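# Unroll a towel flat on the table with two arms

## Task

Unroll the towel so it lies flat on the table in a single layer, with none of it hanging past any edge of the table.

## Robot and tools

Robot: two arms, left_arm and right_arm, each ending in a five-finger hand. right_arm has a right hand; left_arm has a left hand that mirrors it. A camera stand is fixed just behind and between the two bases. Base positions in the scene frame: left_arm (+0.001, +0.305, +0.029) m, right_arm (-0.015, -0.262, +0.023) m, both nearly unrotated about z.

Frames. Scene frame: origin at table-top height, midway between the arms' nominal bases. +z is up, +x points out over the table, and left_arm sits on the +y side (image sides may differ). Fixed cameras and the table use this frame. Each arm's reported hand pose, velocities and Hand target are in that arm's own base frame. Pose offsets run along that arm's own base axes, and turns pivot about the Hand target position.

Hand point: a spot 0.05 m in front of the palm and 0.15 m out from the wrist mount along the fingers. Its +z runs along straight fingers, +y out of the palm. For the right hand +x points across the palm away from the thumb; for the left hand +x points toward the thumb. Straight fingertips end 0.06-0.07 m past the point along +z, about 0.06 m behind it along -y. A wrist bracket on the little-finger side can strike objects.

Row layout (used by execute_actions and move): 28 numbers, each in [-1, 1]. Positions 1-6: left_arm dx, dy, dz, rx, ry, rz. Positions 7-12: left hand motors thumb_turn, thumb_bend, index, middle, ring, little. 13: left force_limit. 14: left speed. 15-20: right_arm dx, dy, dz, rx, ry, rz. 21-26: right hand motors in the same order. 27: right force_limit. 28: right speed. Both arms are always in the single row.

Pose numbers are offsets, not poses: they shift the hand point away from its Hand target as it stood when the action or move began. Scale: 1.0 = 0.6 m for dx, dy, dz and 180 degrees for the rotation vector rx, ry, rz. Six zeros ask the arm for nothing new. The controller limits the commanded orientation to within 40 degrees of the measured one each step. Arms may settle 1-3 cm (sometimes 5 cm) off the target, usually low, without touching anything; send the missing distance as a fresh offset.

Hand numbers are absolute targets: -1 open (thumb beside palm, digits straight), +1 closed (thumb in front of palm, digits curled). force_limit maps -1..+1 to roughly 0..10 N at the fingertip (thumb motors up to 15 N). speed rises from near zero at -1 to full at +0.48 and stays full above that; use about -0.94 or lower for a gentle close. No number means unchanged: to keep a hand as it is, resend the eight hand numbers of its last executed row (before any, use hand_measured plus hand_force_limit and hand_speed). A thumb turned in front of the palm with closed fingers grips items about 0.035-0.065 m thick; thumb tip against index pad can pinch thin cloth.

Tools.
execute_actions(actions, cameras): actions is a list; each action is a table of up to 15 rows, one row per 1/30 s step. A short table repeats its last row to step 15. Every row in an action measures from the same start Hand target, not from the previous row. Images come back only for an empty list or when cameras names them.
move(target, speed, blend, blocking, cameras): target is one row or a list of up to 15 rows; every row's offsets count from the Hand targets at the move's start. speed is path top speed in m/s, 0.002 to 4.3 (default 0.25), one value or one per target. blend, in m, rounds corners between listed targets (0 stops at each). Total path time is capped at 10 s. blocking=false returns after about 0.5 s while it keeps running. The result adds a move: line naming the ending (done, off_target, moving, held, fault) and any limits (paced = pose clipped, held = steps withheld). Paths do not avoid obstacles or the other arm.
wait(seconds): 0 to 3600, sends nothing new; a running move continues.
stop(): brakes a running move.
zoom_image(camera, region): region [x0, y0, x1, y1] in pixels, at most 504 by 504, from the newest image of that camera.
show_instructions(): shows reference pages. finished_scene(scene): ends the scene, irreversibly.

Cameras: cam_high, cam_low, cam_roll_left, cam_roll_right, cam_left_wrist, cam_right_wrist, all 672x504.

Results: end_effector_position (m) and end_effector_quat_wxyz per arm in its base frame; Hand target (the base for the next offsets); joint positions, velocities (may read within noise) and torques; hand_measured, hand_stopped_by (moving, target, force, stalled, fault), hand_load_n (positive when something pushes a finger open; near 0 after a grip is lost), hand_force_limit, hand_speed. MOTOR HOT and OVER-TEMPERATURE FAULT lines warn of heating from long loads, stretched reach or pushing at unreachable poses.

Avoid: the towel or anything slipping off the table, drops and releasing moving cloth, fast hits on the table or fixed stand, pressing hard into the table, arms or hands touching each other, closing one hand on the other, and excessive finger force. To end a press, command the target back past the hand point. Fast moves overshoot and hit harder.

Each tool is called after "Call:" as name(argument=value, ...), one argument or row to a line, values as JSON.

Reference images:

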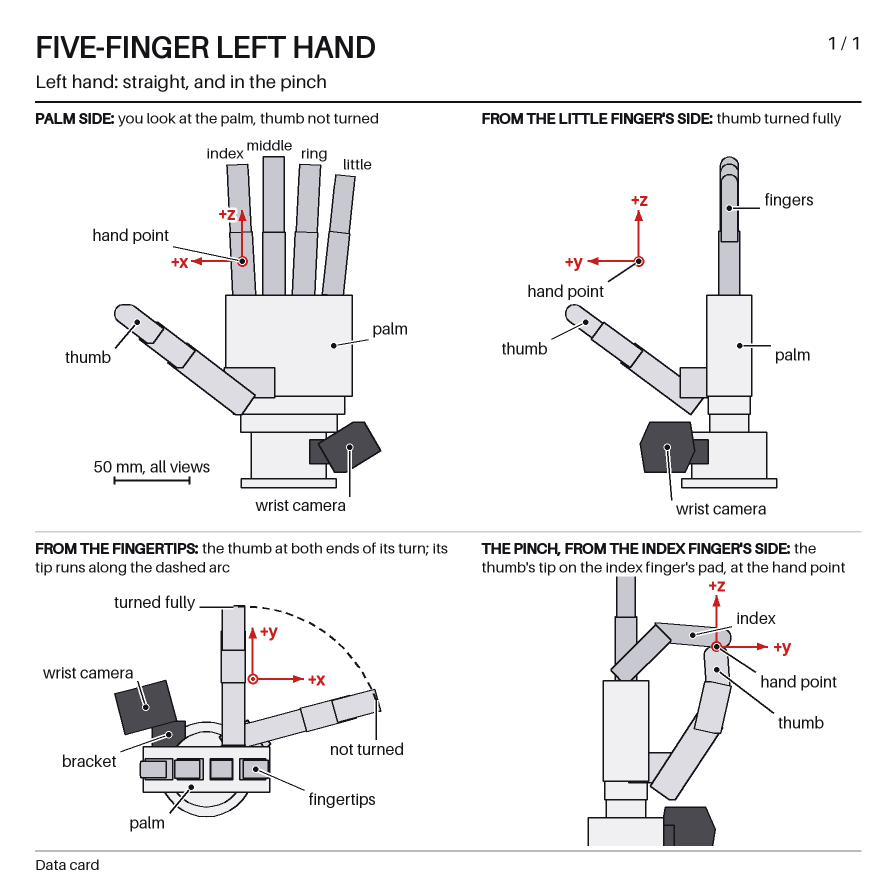

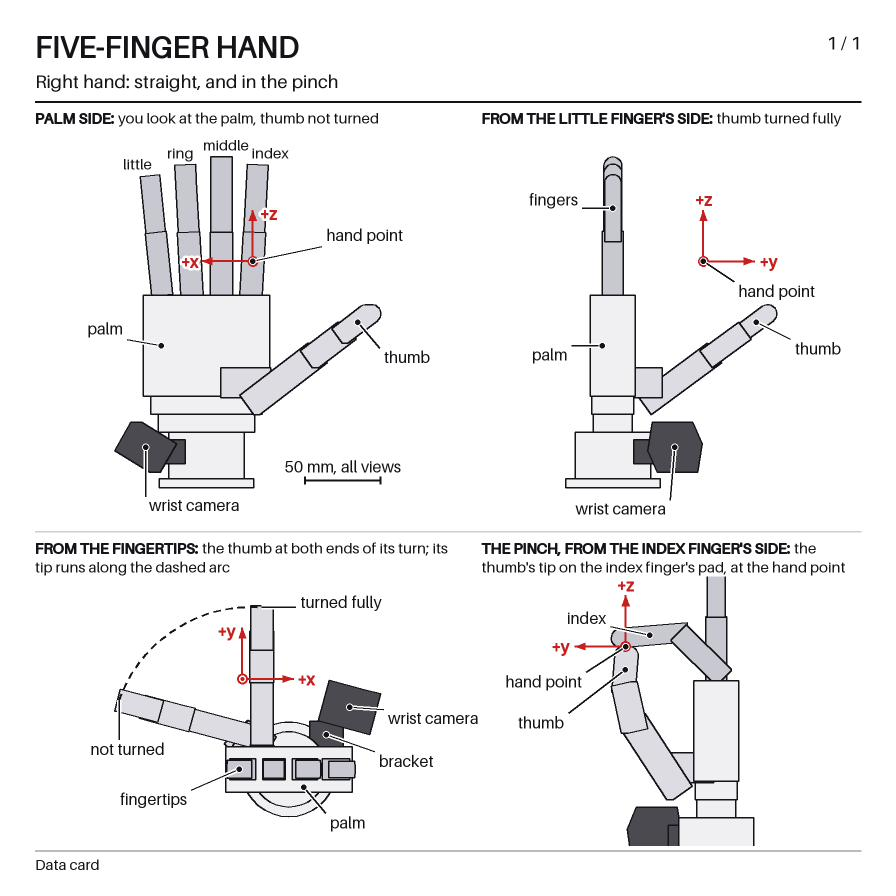

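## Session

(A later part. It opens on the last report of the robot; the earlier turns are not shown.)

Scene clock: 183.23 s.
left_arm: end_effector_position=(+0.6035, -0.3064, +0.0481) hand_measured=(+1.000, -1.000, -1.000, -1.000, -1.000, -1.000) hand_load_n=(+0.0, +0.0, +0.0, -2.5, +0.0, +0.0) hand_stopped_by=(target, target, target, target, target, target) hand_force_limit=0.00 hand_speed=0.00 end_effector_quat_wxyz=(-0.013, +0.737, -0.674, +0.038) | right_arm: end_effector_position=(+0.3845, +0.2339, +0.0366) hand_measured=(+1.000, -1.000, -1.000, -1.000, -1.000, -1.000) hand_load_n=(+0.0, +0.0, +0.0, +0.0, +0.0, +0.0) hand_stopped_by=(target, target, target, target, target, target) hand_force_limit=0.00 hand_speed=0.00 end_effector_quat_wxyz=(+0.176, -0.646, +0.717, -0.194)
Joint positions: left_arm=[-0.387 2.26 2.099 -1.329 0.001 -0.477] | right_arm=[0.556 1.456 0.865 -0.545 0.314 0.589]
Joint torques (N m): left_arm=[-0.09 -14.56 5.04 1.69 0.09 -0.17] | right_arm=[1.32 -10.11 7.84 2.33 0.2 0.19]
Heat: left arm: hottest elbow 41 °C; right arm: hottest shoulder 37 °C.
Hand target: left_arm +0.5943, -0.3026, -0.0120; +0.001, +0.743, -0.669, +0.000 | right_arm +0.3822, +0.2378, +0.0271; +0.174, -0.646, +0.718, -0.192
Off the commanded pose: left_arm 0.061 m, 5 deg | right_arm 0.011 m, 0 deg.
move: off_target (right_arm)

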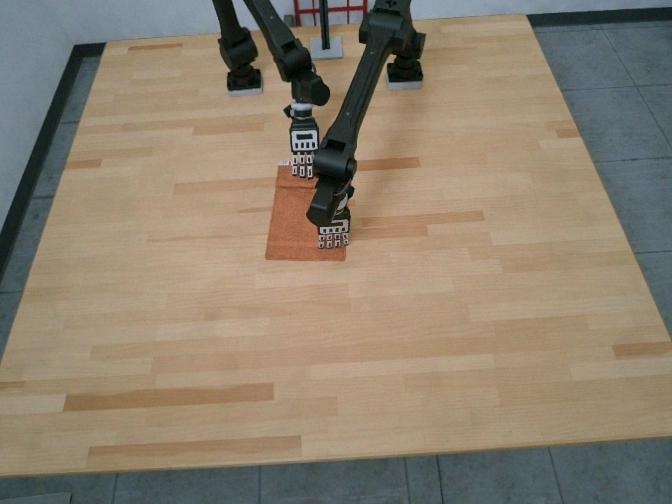

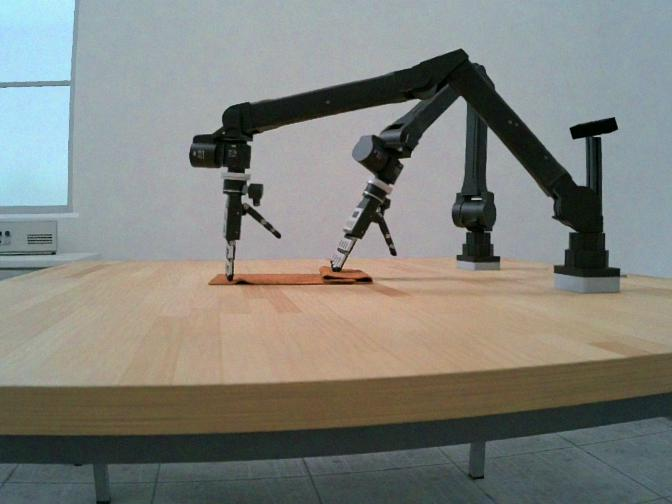

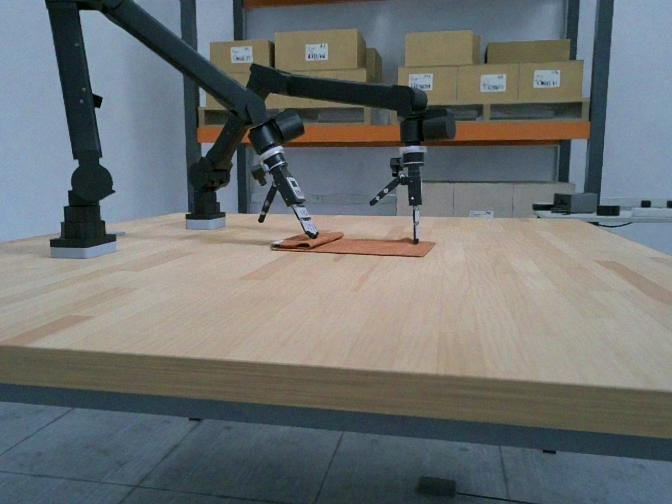

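Call:
move(
  target=[
    [0,0,0,0,0,0,1,-1,-1,-1,-1,-1,0,0,-0.01,0,-0.02,0,0,0,1,-1,-1,-1,-1,-1,0,0],
    [0.08,0,0,0,0,0,1,-1,-1,-1,-1,-1,0,0,-0.07,0,-0.03,0,0,0,1,-1,-1,-1,-1,-1,0,0],
  ],
  speed=0.06,
  cameras=["cam_high","cam_roll_left","cam_roll_right"],
)

Call:
zoom_image(
  camera="cam_high",
  region=[240, 130, 380, 270],
)

Call:
zoom_image(
  camera="cam_roll_left",
  region=[190, 190, 390, 300],
)

Call:
zoom_image(
  camera="cam_roll_right",
  region=[230, 180, 430, 290],
)

Scene clock: 185.60 s.
left_arm: end_effector_position=(+0.6345, -0.3156, +0.0509) hand_measured=(+1.000, -1.000, -1.000, -1.000, -1.000, -1.000) hand_load_n=(+0.0, -0.5, +0.0, -5.0, -0.5, +0.0) hand_stopped_by=(target, target, target, target, target, target) hand_force_limit=0.00 hand_speed=0.00 end_effector_quat_wxyz=(-0.007, +0.740, -0.672, +0.035) | right_arm: end_effector_position=(+0.3618, +0.2392, +0.0283) hand_measured=(+1.000, -1.000, -1.000, -1.000, -1.000, -1.000) hand_load_n=(+0.0, +0.0, +0.0, +0.0, +0.0, +0.0) hand_stopped_by=(target, target, target, target, target, target) hand_force_limit=0.00 hand_speed=0.00 end_effector_quat_wxyz=(+0.196, -0.634, +0.720, -0.204)
Joint positions: left_arm=[-0.38 2.392 2.345 -1.454 0.011 -0.477] | right_arm=[0.608 1.41 0.778 -0.478 0.353 0.652]
Joint torques (N m): left_arm=[1.08 -13.74 8.66 1.13 -0.23 0.04] | right_arm=[2.02 -9.64 5.64 1.14 -0.26 0.16]
Heat: left arm: hottest elbow 41 °C; right arm: hottest shoulder 37 °C.
Hand target: left_arm +0.6423, -0.3026, -0.0120; +0.001, +0.743, -0.669, +0.000 | right_arm +0.3403, +0.2378, +0.0091; +0.174, -0.646, +0.718, -0.192
Off the commanded pose: left_arm 0.065 m, 4 deg | right_arm 0.029 m, 3 deg.
move: off_target (left_arm, right_arm)

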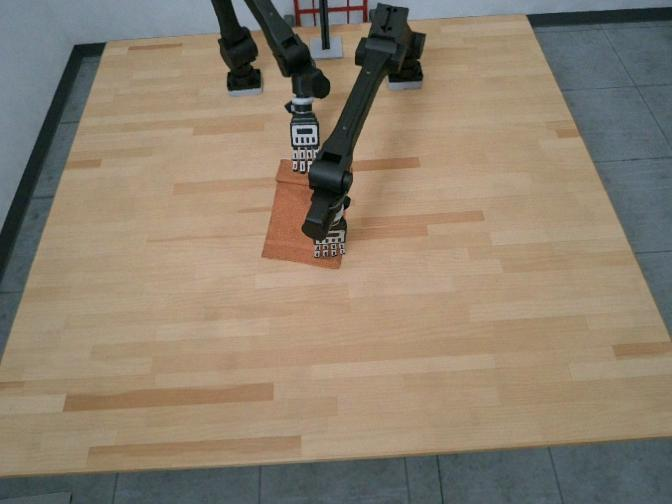

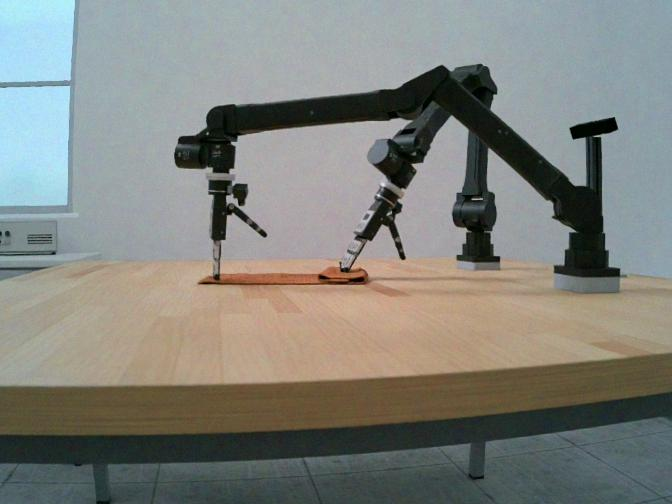

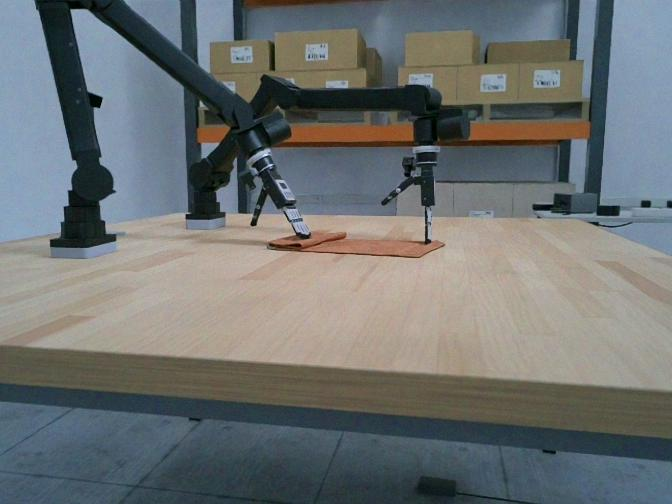

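Scaled by 3.600.

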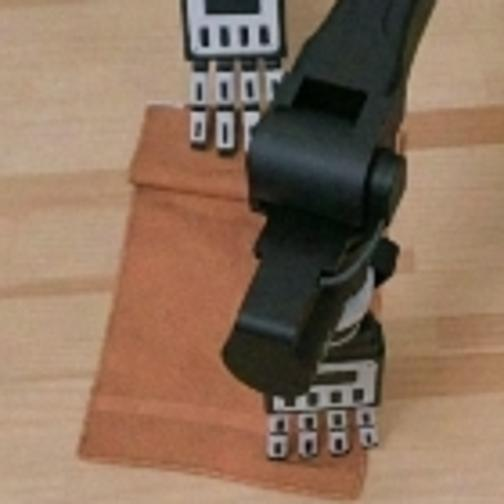

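Scaled by 2.520.

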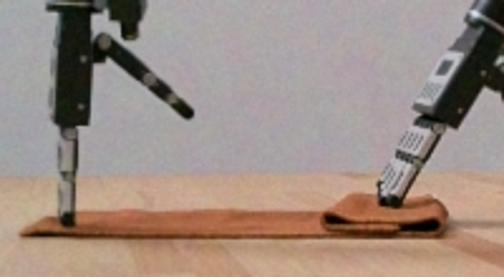

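Scaled by 2.520.

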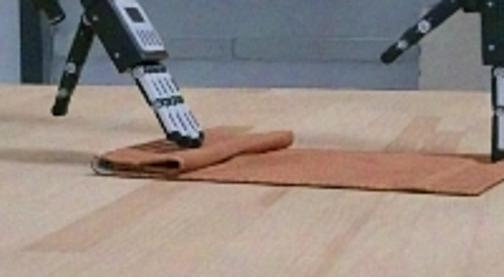

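Call:
move(
  target=[
    [0,0,0,0,0,0,1,-1,-1,-1,-1,-1,0,0,-0.1,-0.03,-0.02,0,0,0,1,-1,-1,-1,-1,-1,0,0],
  ],
  speed=0.06,
  cameras=["cam_high","cam_roll_left","cam_roll_right"],
)

Call:
zoom_image(
  camera="cam_high",
  region=[240, 130, 380, 270],
)

Call:
zoom_image(
  camera="cam_roll_left",
  region=[190, 190, 390, 300],
)

Call:
zoom_image(
  camera="cam_roll_right",
  region=[230, 180, 430, 290],
)

Scene clock: 187.63 s.
left_arm: end_effector_position=(+0.6345, -0.3156, +0.0509) hand_measured=(+1.000, -1.000, -1.000, -1.000, -1.000, -1.000) hand_load_n=(+0.0, +0.0, +0.0, -5.0, +0.0, +0.0) hand_stopped_by=(target, target, target, target, target, target) hand_force_limit=0.00 hand_speed=0.00 end_effector_quat_wxyz=(-0.007, +0.740, -0.672, +0.035) | right_arm: end_effector_position=(+0.3033, +0.2298, +0.0201) hand_measured=(+1.000, -1.000, -1.000, -1.000, -1.000, -1.000) hand_load_n=(+0.0, +0.0, +0.0, +0.0, +0.0, +0.0) hand_stopped_by=(target, target, target, target, target, target) hand_force_limit=0.00 hand_speed=0.00 end_effector_quat_wxyz=(+0.205, -0.635, +0.717, -0.200)
Joint positions: left_arm=[-0.38 2.392 2.345 -1.454 0.011 -0.477] | right_arm=[0.684 1.278 0.625 -0.463 0.377 0.717]
Joint torques (N m): left_arm=[1.14 -13.74 8.68 1.18 -0.23 0.04] | right_arm=[1.49 -7.12 5.01 0.79 -0.15 0.16]
Heat: left arm: hottest elbow 41 °C; right arm: hottest shoulder 36 °C.
Hand target: left_arm +0.6423, -0.3026, -0.0120; +0.001, +0.743, -0.669, +0.000 | right_arm +0.2802, +0.2198, -0.0029; +0.174, -0.646, +0.718, -0.192
Off the commanded pose: left_arm 0.065 m, 4 deg | right_arm 0.034 m, 4 deg.
move: off_target (right_arm)

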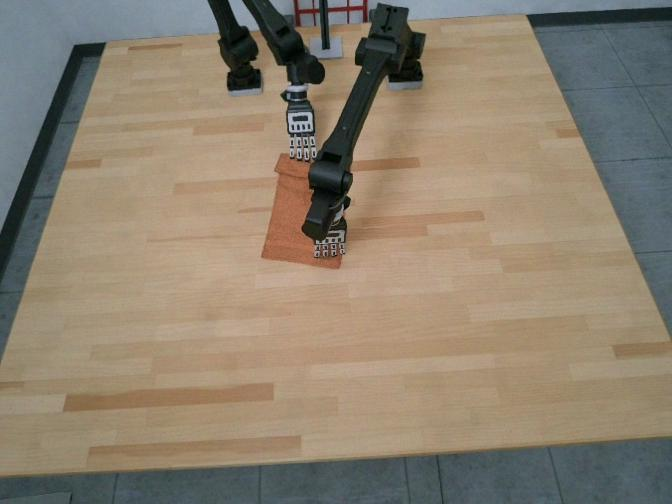

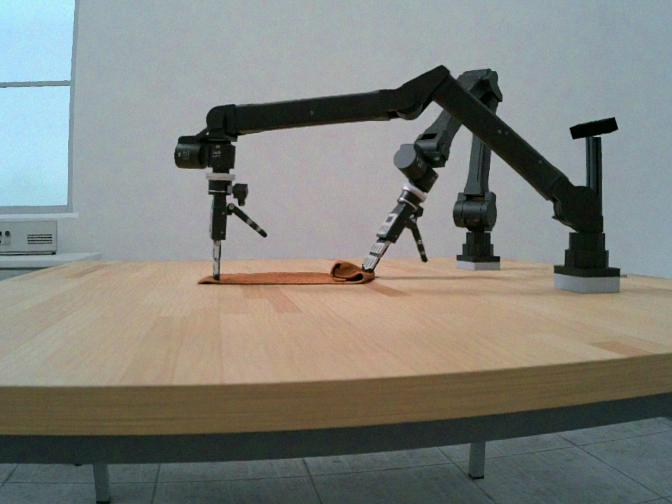

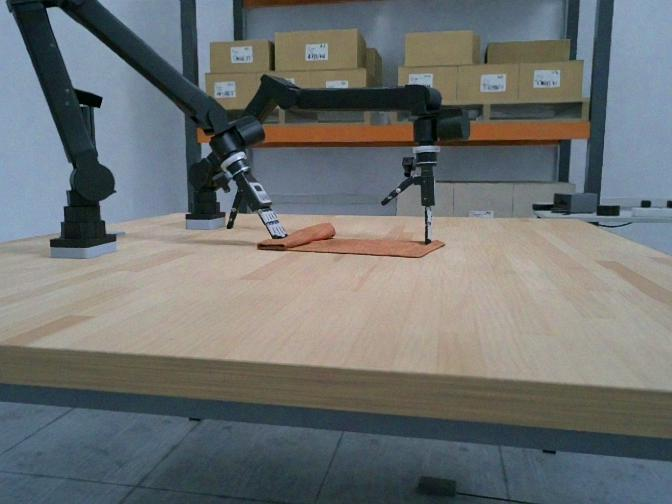

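Scaled by 3.600.

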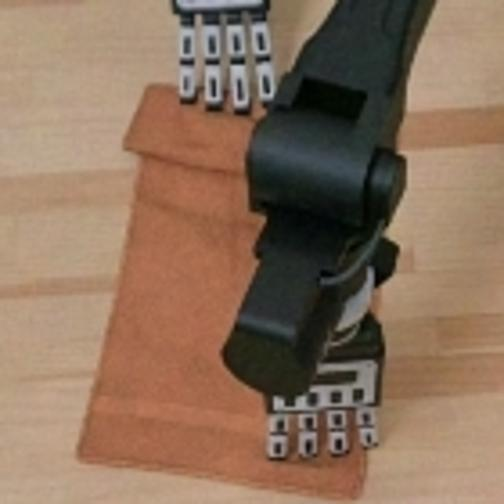

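Scaled by 2.520.

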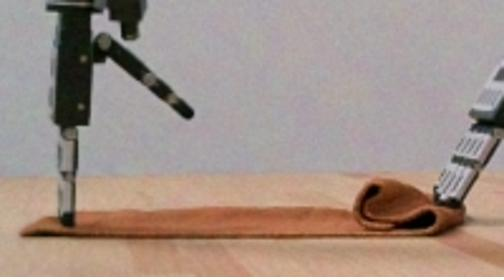

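Scaled by 2.520.

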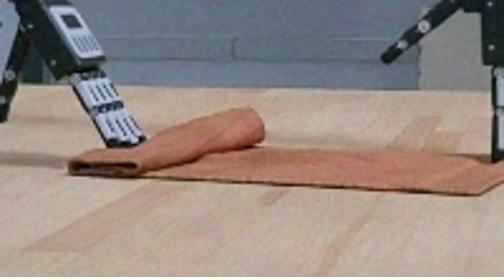

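Call:
move(
  target=[
    [0,0,0,0,0,0,1,-1,-1,-1,-1,-1,0,0,0,0,0.22,0,0,0,1,-1,-1,-1,-1,-1,0,0],
    [0,0,0,0,0,0,1,-1,-1,-1,-1,-1,0,0,0.146,0.04,0.22,0,0,0,1,-1,-1,-1,-1,-1,0,0],
    [0,0,0,0,0,0,1,-1,-1,-1,-1,-1,0,0,0.146,0.04,0.06,0,0,0,1,-1,-1,-1,-1,-1,0,0],
    [0,0,0,0,0,0,1,-1,-1,-1,-1,-1,0,0,0.12,0.04,0.03,0,0,0,1,-1,-1,-1,-1,-1,0,0],
    [0,0,0,0,0,0,1,-1,-1,-1,-1,-1,0,0,0.0,0.02,0.005,0,0,0,1,-1,-1,-1,-1,-1,0,0],
  ],
  speed=[0.15,0.15,0.1,0.08,0.08],
  blend=[0.02,0.01,0,0.01,0],
  cameras=["cam_high","cam_roll_left","cam_roll_right"],
)

Call:
zoom_image(
  camera="cam_high",
  region=[240, 130, 380, 270],
)

Call:
zoom_image(
  camera="cam_roll_left",
  region=[210, 190, 410, 300],
)

Call:
zoom_image(
  camera="cam_roll_right",
  region=[230, 180, 430, 290],
)

Scene clock: 192.87 s.
left_arm: end_effector_position=(+0.6378, -0.3151, +0.0508) hand_measured=(+1.000, -1.000, -1.000, -1.000, -1.000, -1.000) hand_load_n=(+0.0, +0.0, +0.0, -2.5, +0.0, +0.0) hand_stopped_by=(target, target, target, target, target, target) hand_force_limit=0.00 hand_speed=0.00 end_effector_quat_wxyz=(-0.008, +0.740, -0.671, +0.037) | right_arm: end_effector_position=(+0.3032, +0.2384, +0.0204) hand_measured=(+1.000, -1.000, -1.000, -1.000, -1.000, -1.000) hand_load_n=(+0.0, +0.0, +0.0, +0.0, +0.0, +0.0) hand_stopped_by=(target, target, target, target, target, target) hand_force_limit=0.00 hand_speed=0.00 end_effector_quat_wxyz=(+0.201, -0.633, +0.720, -0.201)
Joint positions: left_arm=[-0.378 2.398 2.356 -1.454 0.011 -0.477] | right_arm=[0.707 1.298 0.646 -0.483 0.391 0.748]
Joint torques (N m): left_arm=[0.91 -14.1 8.21 1.09 -0.24 0.03] | right_arm=[2.02 -7.59 5.33 0.85 -0.27 0.14]
Heat: left arm: hottest elbow 41 °C; right arm: hottest shoulder 36 °C.
Hand target: left_arm +0.6423, -0.3028, -0.0120; +0.001, +0.743, -0.669, +0.000 | right_arm +0.2803, +0.2319, +0.0001; +0.174, -0.646, +0.718, -0.192
Off the commanded pose: left_arm 0.064 m, 4 deg | right_arm 0.031 m, 4 deg.
move: off_target (right_arm)

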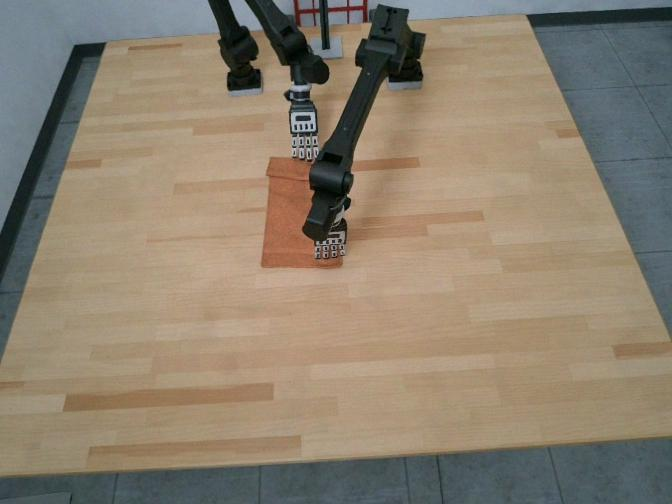

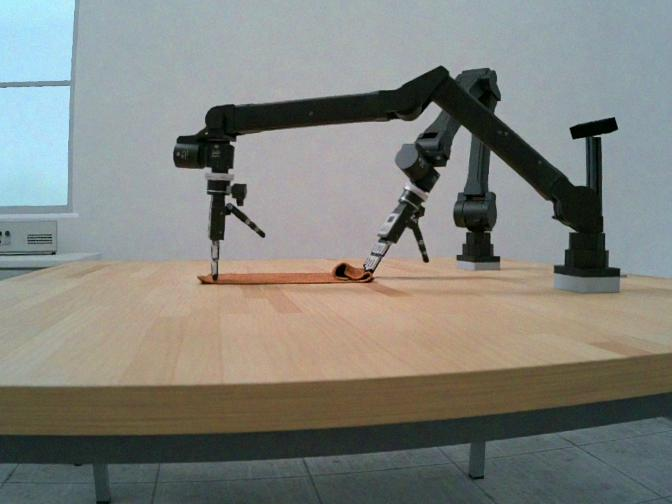

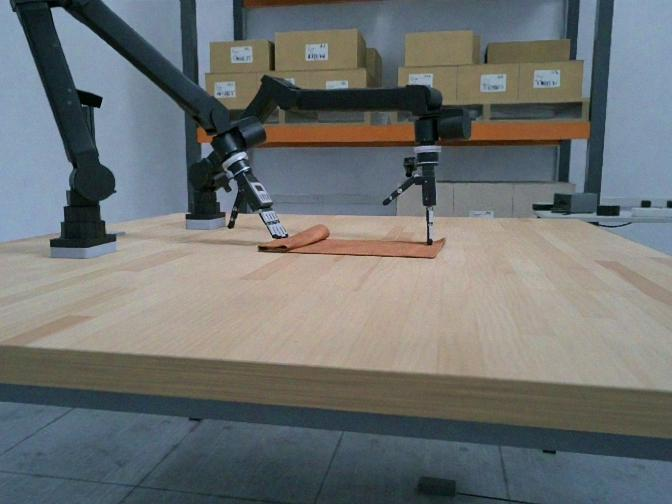

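Scaled by 3.600.

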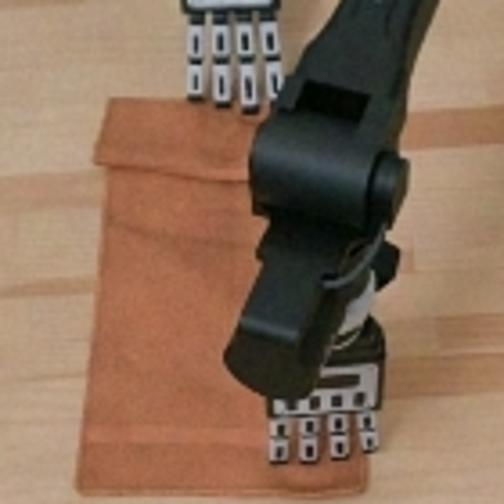

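Scaled by 2.520.

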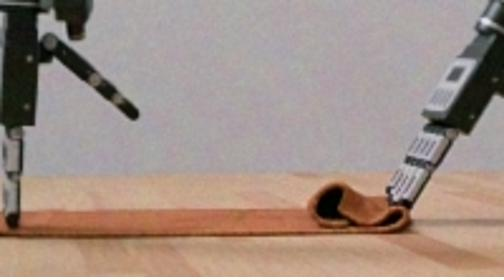

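Scaled by 2.520.

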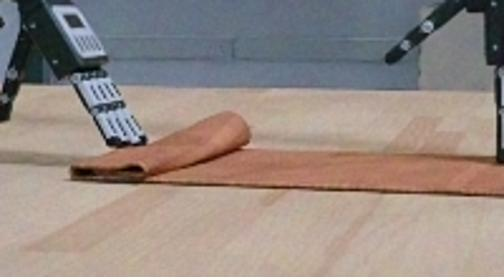

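Call:
move(
  target=[
    [0,0,0,0,0,0,1,-1,-1,-1,-1,-1,0,0,0,0,0.22,0,0,0,1,-1,-1,-1,-1,-1,0,0],
    [0,0,0,0,0,0,1,-1,-1,-1,-1,-1,0,0,0.17,0.04,0.22,0,0,0,1,-1,-1,-1,-1,-1,0,0],
    [0,0,0,0,0,0,1,-1,-1,-1,-1,-1,0,0,0.17,0.04,0.06,0,0,0,1,-1,-1,-1,-1,-1,0,0],
  ],
  speed=[0.15,0.15,0.1],
  blend=[0.02,0.01,0],
  cameras=["cam_high","cam_roll_left","cam_roll_right"],
)

Call:
zoom_image(
  camera="cam_high",
  region=[240, 130, 380, 270],
)

Call:
zoom_image(
  camera="cam_roll_left",
  region=[310, 220, 410, 300],
)

Call:
zoom_image(
  camera="cam_roll_right",
  region=[230, 200, 360, 280],
)

Scene clock: 196.43 s.
left_arm: end_effector_position=(+0.6379, -0.3149, +0.0508) hand_measured=(+1.000, -1.000, -1.000, -1.000, -1.000, -1.000) hand_load_n=(+0.0, -0.5, +0.5, -1.5, +0.0, +0.0) hand_stopped_by=(target, target, target, target, target, target) hand_force_limit=0.00 hand_speed=0.00 end_effector_quat_wxyz=(-0.008, +0.741, -0.671, +0.037) | right_arm: end_effector_position=(+0.3813, +0.2600, +0.0464) hand_measured=(+1.000, -1.000, -1.000, -1.000, -1.000, -1.000) hand_load_n=(+0.0, +0.0, +0.0, -0.5, +0.0, +0.0) hand_stopped_by=(target, target, target, target, target, target) hand_force_limit=0.00 hand_speed=0.00 end_effector_quat_wxyz=(+0.180, -0.643, +0.719, -0.192)
Joint positions: left_arm=[-0.377 2.398 2.356 -1.454 0.011 -0.477] | right_arm=[0.612 1.467 0.907 -0.587 0.333 0.652]
Joint torques (N m): left_arm=[0.91 -14.1 8.23 1.09 -0.24 0.03] | right_arm=[-0.15 -10.58 8.01 2.29 0.08 -0.05]
Heat: left arm: hottest elbow 41 °C; right arm: hottest shoulder 36 °C.
Hand target: left_arm +0.6424, -0.3025, -0.0119; +0.001, +0.743, -0.669, +0.000 | right_arm +0.3824, +0.2559, +0.0362; +0.174, -0.646, +0.718, -0.192
Off the commanded pose: left_arm 0.064 m, 4 deg | right_arm 0.011 m, 1 deg.
move: off_target (right_arm)

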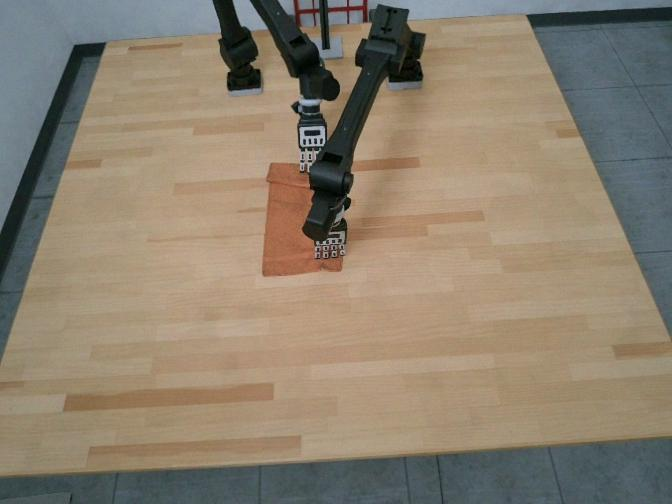

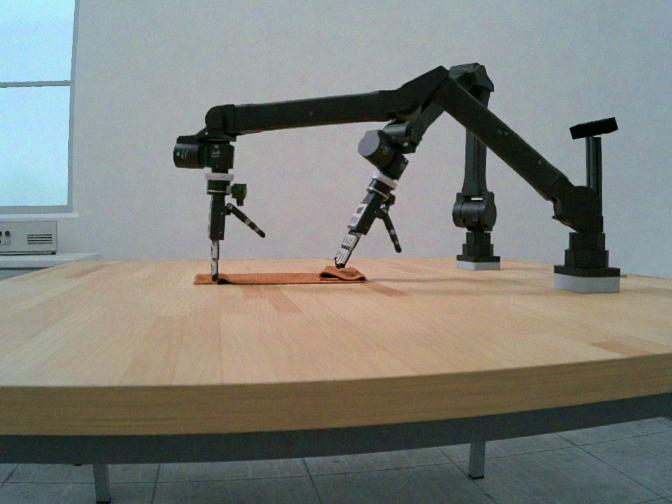

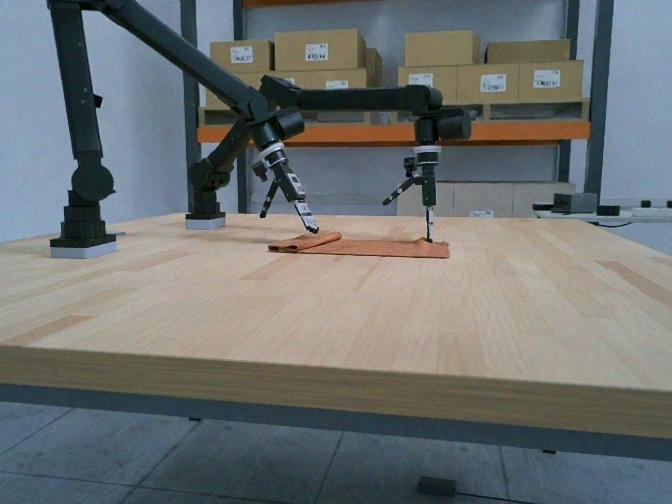

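Scaled by 3.600.

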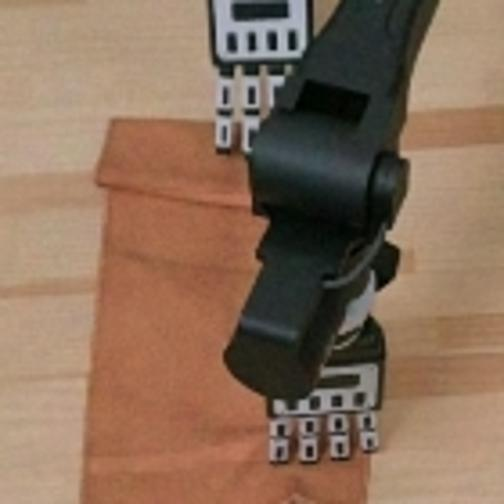

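Scaled by 5.040.

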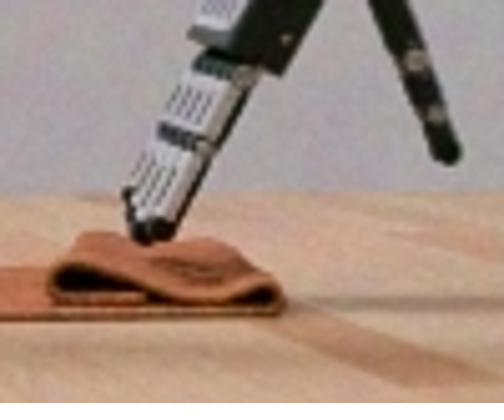

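Scaled by 3.877.

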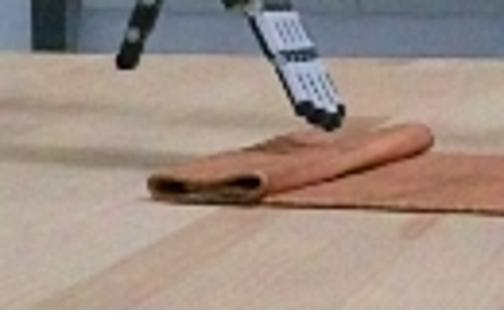

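Call:
move(
  target=[
    [0,0,0,0,0,0,1,-1,-1,-1,-1,-1,0,0,-0.02,0,-0.03,0,0,0,1,-1,-1,-1,-1,-1,0,0],
    [0,0,0,0,0,0,1,-1,-1,-1,-1,-1,0,0,-0.17,0,-0.04,0,0,0,1,-1,-1,-1,-1,-1,0,0],
  ],
  speed=0.08,
  blend=[0.01,0],
  cameras=["cam_high","cam_roll_left","cam_roll_right"],
)

Call:
zoom_image(
  camera="cam_high",
  region=[240, 130, 380, 280],
)

Call:
zoom_image(
  camera="cam_roll_left",
  region=[310, 220, 410, 300],
)

Call:
zoom_image(
  camera="cam_roll_right",
  region=[230, 200, 360, 280],
)

Scene clock: 198.90 s.
left_arm: end_effector_position=(+0.6379, -0.3149, +0.0508) hand_measured=(+1.000, -1.000, -1.000, -1.000, -1.000, -1.000) hand_load_n=(+0.0, +0.0, +0.0, -2.0, +0.0, -0.5) hand_stopped_by=(target, target, target, target, target, target) hand_force_limit=0.00 hand_speed=0.00 end_effector_quat_wxyz=(-0.008, +0.741, -0.671, +0.037) | right_arm: end_effector_position=(+0.2967, +0.2616, +0.0235) hand_measured=(+1.000, -1.000, -1.000, -1.000, -1.000, -1.000) hand_load_n=(+0.0, +0.0, +0.0, +0.5, +0.0, +0.0) hand_stopped_by=(target, target, target, target, target, target) hand_force_limit=0.00 hand_speed=0.00 end_effector_quat_wxyz=(+0.194, -0.638, +0.718, -0.197)
Joint positions: left_arm=[-0.377 2.398 2.356 -1.454 0.011 -0.477] | right_arm=[0.767 1.332 0.695 -0.535 0.405 0.802]
Joint torques (N m): left_arm=[0.97 -14.1 8.23 1.09 -0.24 0.04] | right_arm=[1.67 -8.94 6.42 0.42 -0.05 0.18]
Heat: left arm: hottest elbow 41 °C; right arm: hottest shoulder 36 °C.
Hand target: left_arm +0.6424, -0.3025, -0.0119; +0.001, +0.743, -0.669, +0.000 | right_arm +0.2802, +0.2559, +0.0121; +0.174, -0.646, +0.718, -0.192
Off the commanded pose: left_arm 0.064 m, 4 deg | right_arm 0.021 m, 3 deg.
move: off_target (right_arm)

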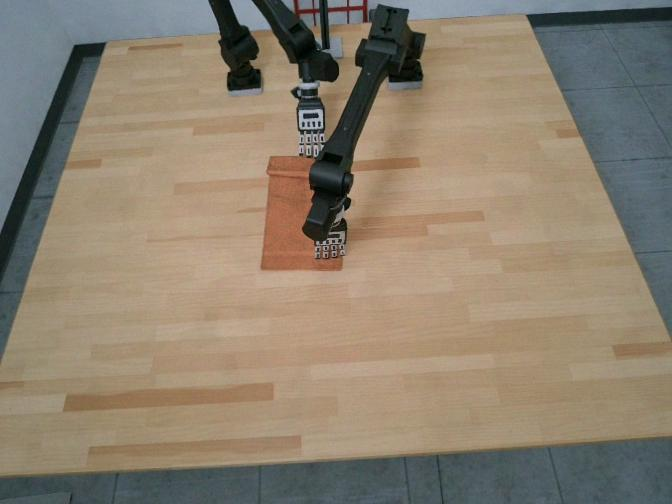

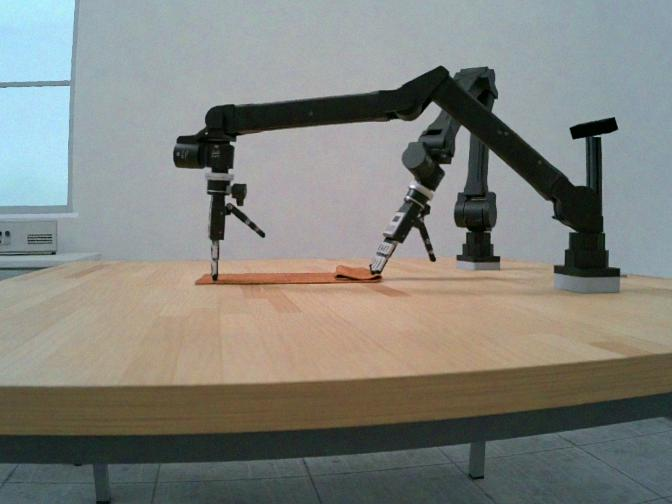

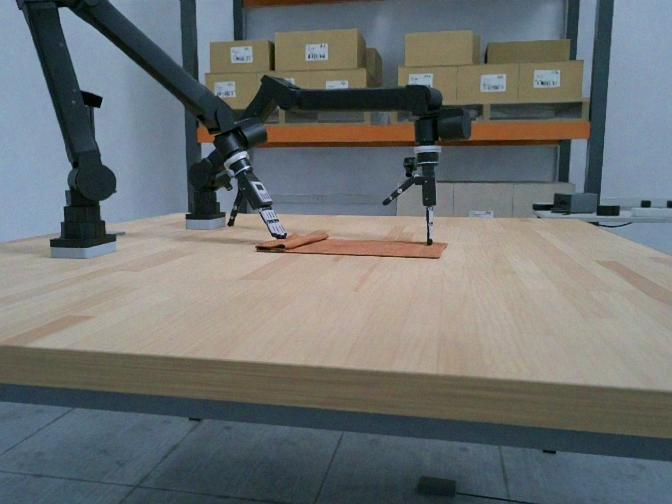

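Scaled by 3.360.

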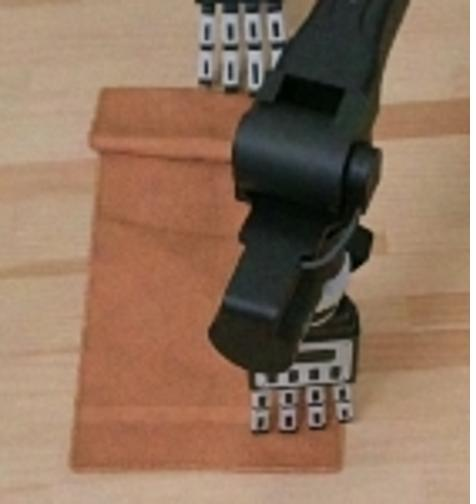

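Scaled by 5.040.

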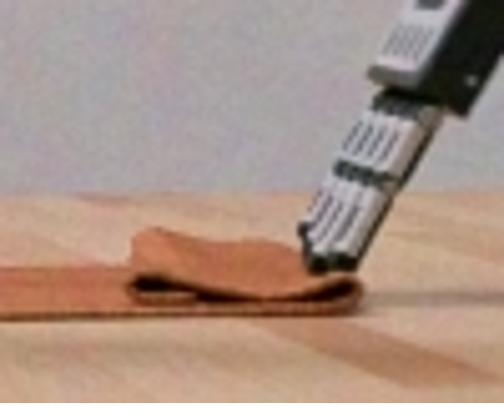

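Scaled by 3.877.

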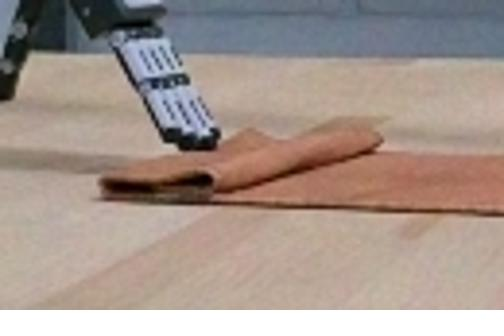

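Call:
move(
  target=[
    [0,0,0,0,0,0,1,-1,-1,-1,-1,-1,0,0,0,0,0.12,0,0,0,1,-1,-1,-1,-1,-1,0,0],
    [0,0,0,0,0,0,1,-1,-1,-1,-1,-1,0,0,0.153,-0.02,0.12,0,0,0,1,-1,-1,-1,-1,-1,0,0],
    [0,0,0,0,0,0,1,-1,-1,-1,-1,-1,0,0,0.153,-0.02,0.02,0,0,0,1,-1,-1,-1,-1,-1,0,0],
    [0,0,0,0,0,0,1,-1,-1,-1,-1,-1,0,0,0.13,-0.02,0.0,0,0,0,1,-1,-1,-1,-1,-1,0,0],
    [0,0,0,0,0,0,1,-1,-1,-1,-1,-1,0,0,-0.03,-0.02,-0.01,0,0,0,1,-1,-1,-1,-1,-1,0,0],
  ],
  speed=[0.15,0.15,0.1,0.08,0.08],
  blend=[0.02,0.01,0,0.01,0],
  cameras=["cam_high","cam_roll_left","cam_roll_right"],
)

Call:
zoom_image(
  camera="cam_high",
  region=[240, 130, 380, 280],
)

Call:
zoom_image(
  camera="cam_roll_left",
  region=[310, 220, 410, 300],
)

Call:
zoom_image(
  camera="cam_roll_right",
  region=[230, 200, 360, 280],
)

Scene clock: 204.77 s.
left_arm: end_effector_position=(+0.6379, -0.3149, +0.0508) hand_measured=(+1.000, -1.000, -1.000, -1.000, -1.000, -1.000) hand_load_n=(+0.0, +0.0, +0.0, -2.0, +0.0, +0.0) hand_stopped_by=(target, target, target, target, target, target) hand_force_limit=0.00 hand_speed=0.00 end_effector_quat_wxyz=(-0.008, +0.741, -0.671, +0.037) | right_arm: end_effector_position=(+0.2835, +0.2519, +0.0217) hand_measured=(+1.000, -1.000, -1.000, -1.000, -1.000, -1.000) hand_load_n=(+0.0, +0.0, +0.0, +0.0, +0.0, +0.0) hand_stopped_by=(target, target, target, target, target, target) hand_force_limit=0.00 hand_speed=0.00 end_effector_quat_wxyz=(+0.201, -0.634, +0.720, -0.199)
Joint positions: left_arm=[-0.377 2.398 2.356 -1.454 0.011 -0.477] | right_arm=[0.776 1.283 0.641 -0.52 0.413 0.817]
Joint torques (N m): left_arm=[0.91 -14.1 8.21 1.07 -0.24 0.04] | right_arm=[1.9 -7.88 5.96 0.16 -0.19 0.17]
Heat: left arm: hottest elbow 41 °C; right arm: hottest shoulder 36 °C.
Hand target: left_arm +0.6424, -0.3025, -0.0119; +0.001, +0.743, -0.669, +0.000 | right_arm +0.2623, +0.2439, +0.0061; +0.174, -0.646, +0.718, -0.192
Off the commanded pose: left_arm 0.064 m, 4 deg | right_arm 0.028 m, 4 deg.
move: off_target (right_arm); blend cut to 0.0091 m at target 4

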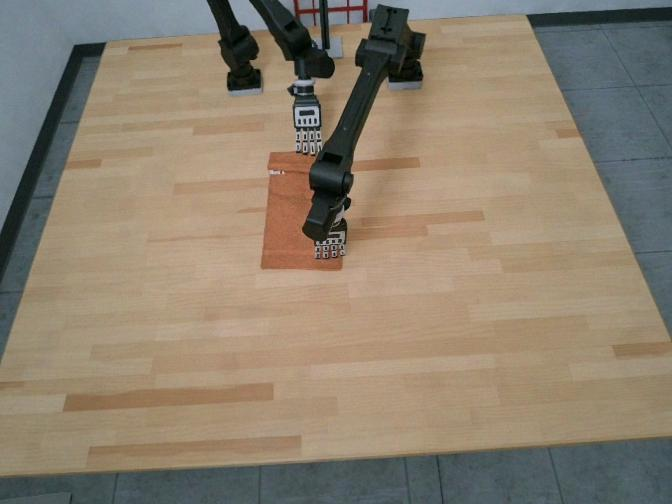

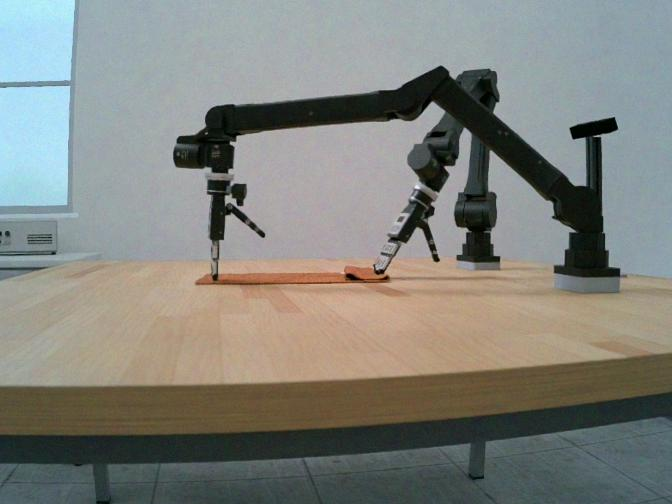

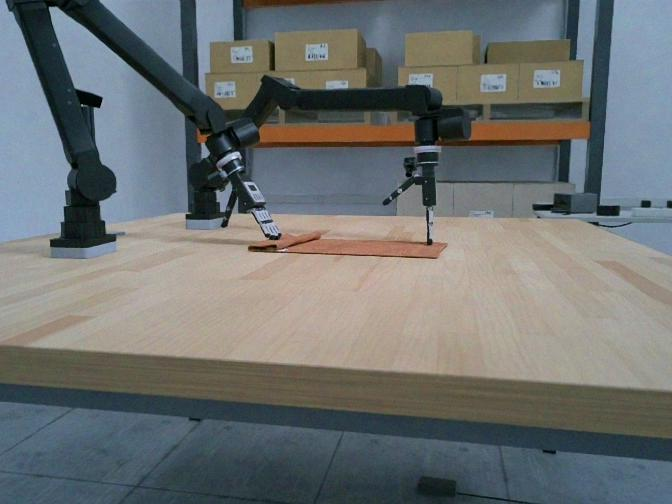

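Scaled by 3.360.

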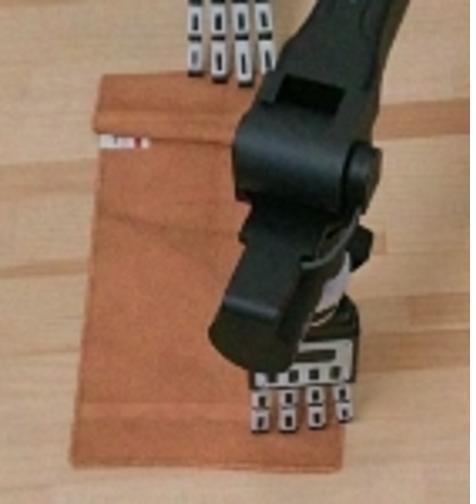

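Scaled by 5.040.

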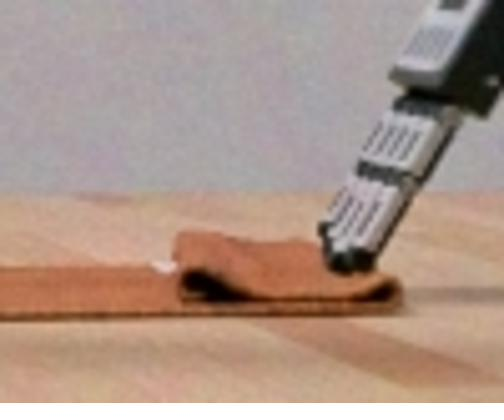

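Scaled by 3.877.

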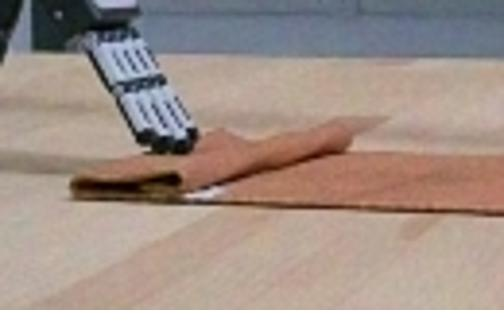

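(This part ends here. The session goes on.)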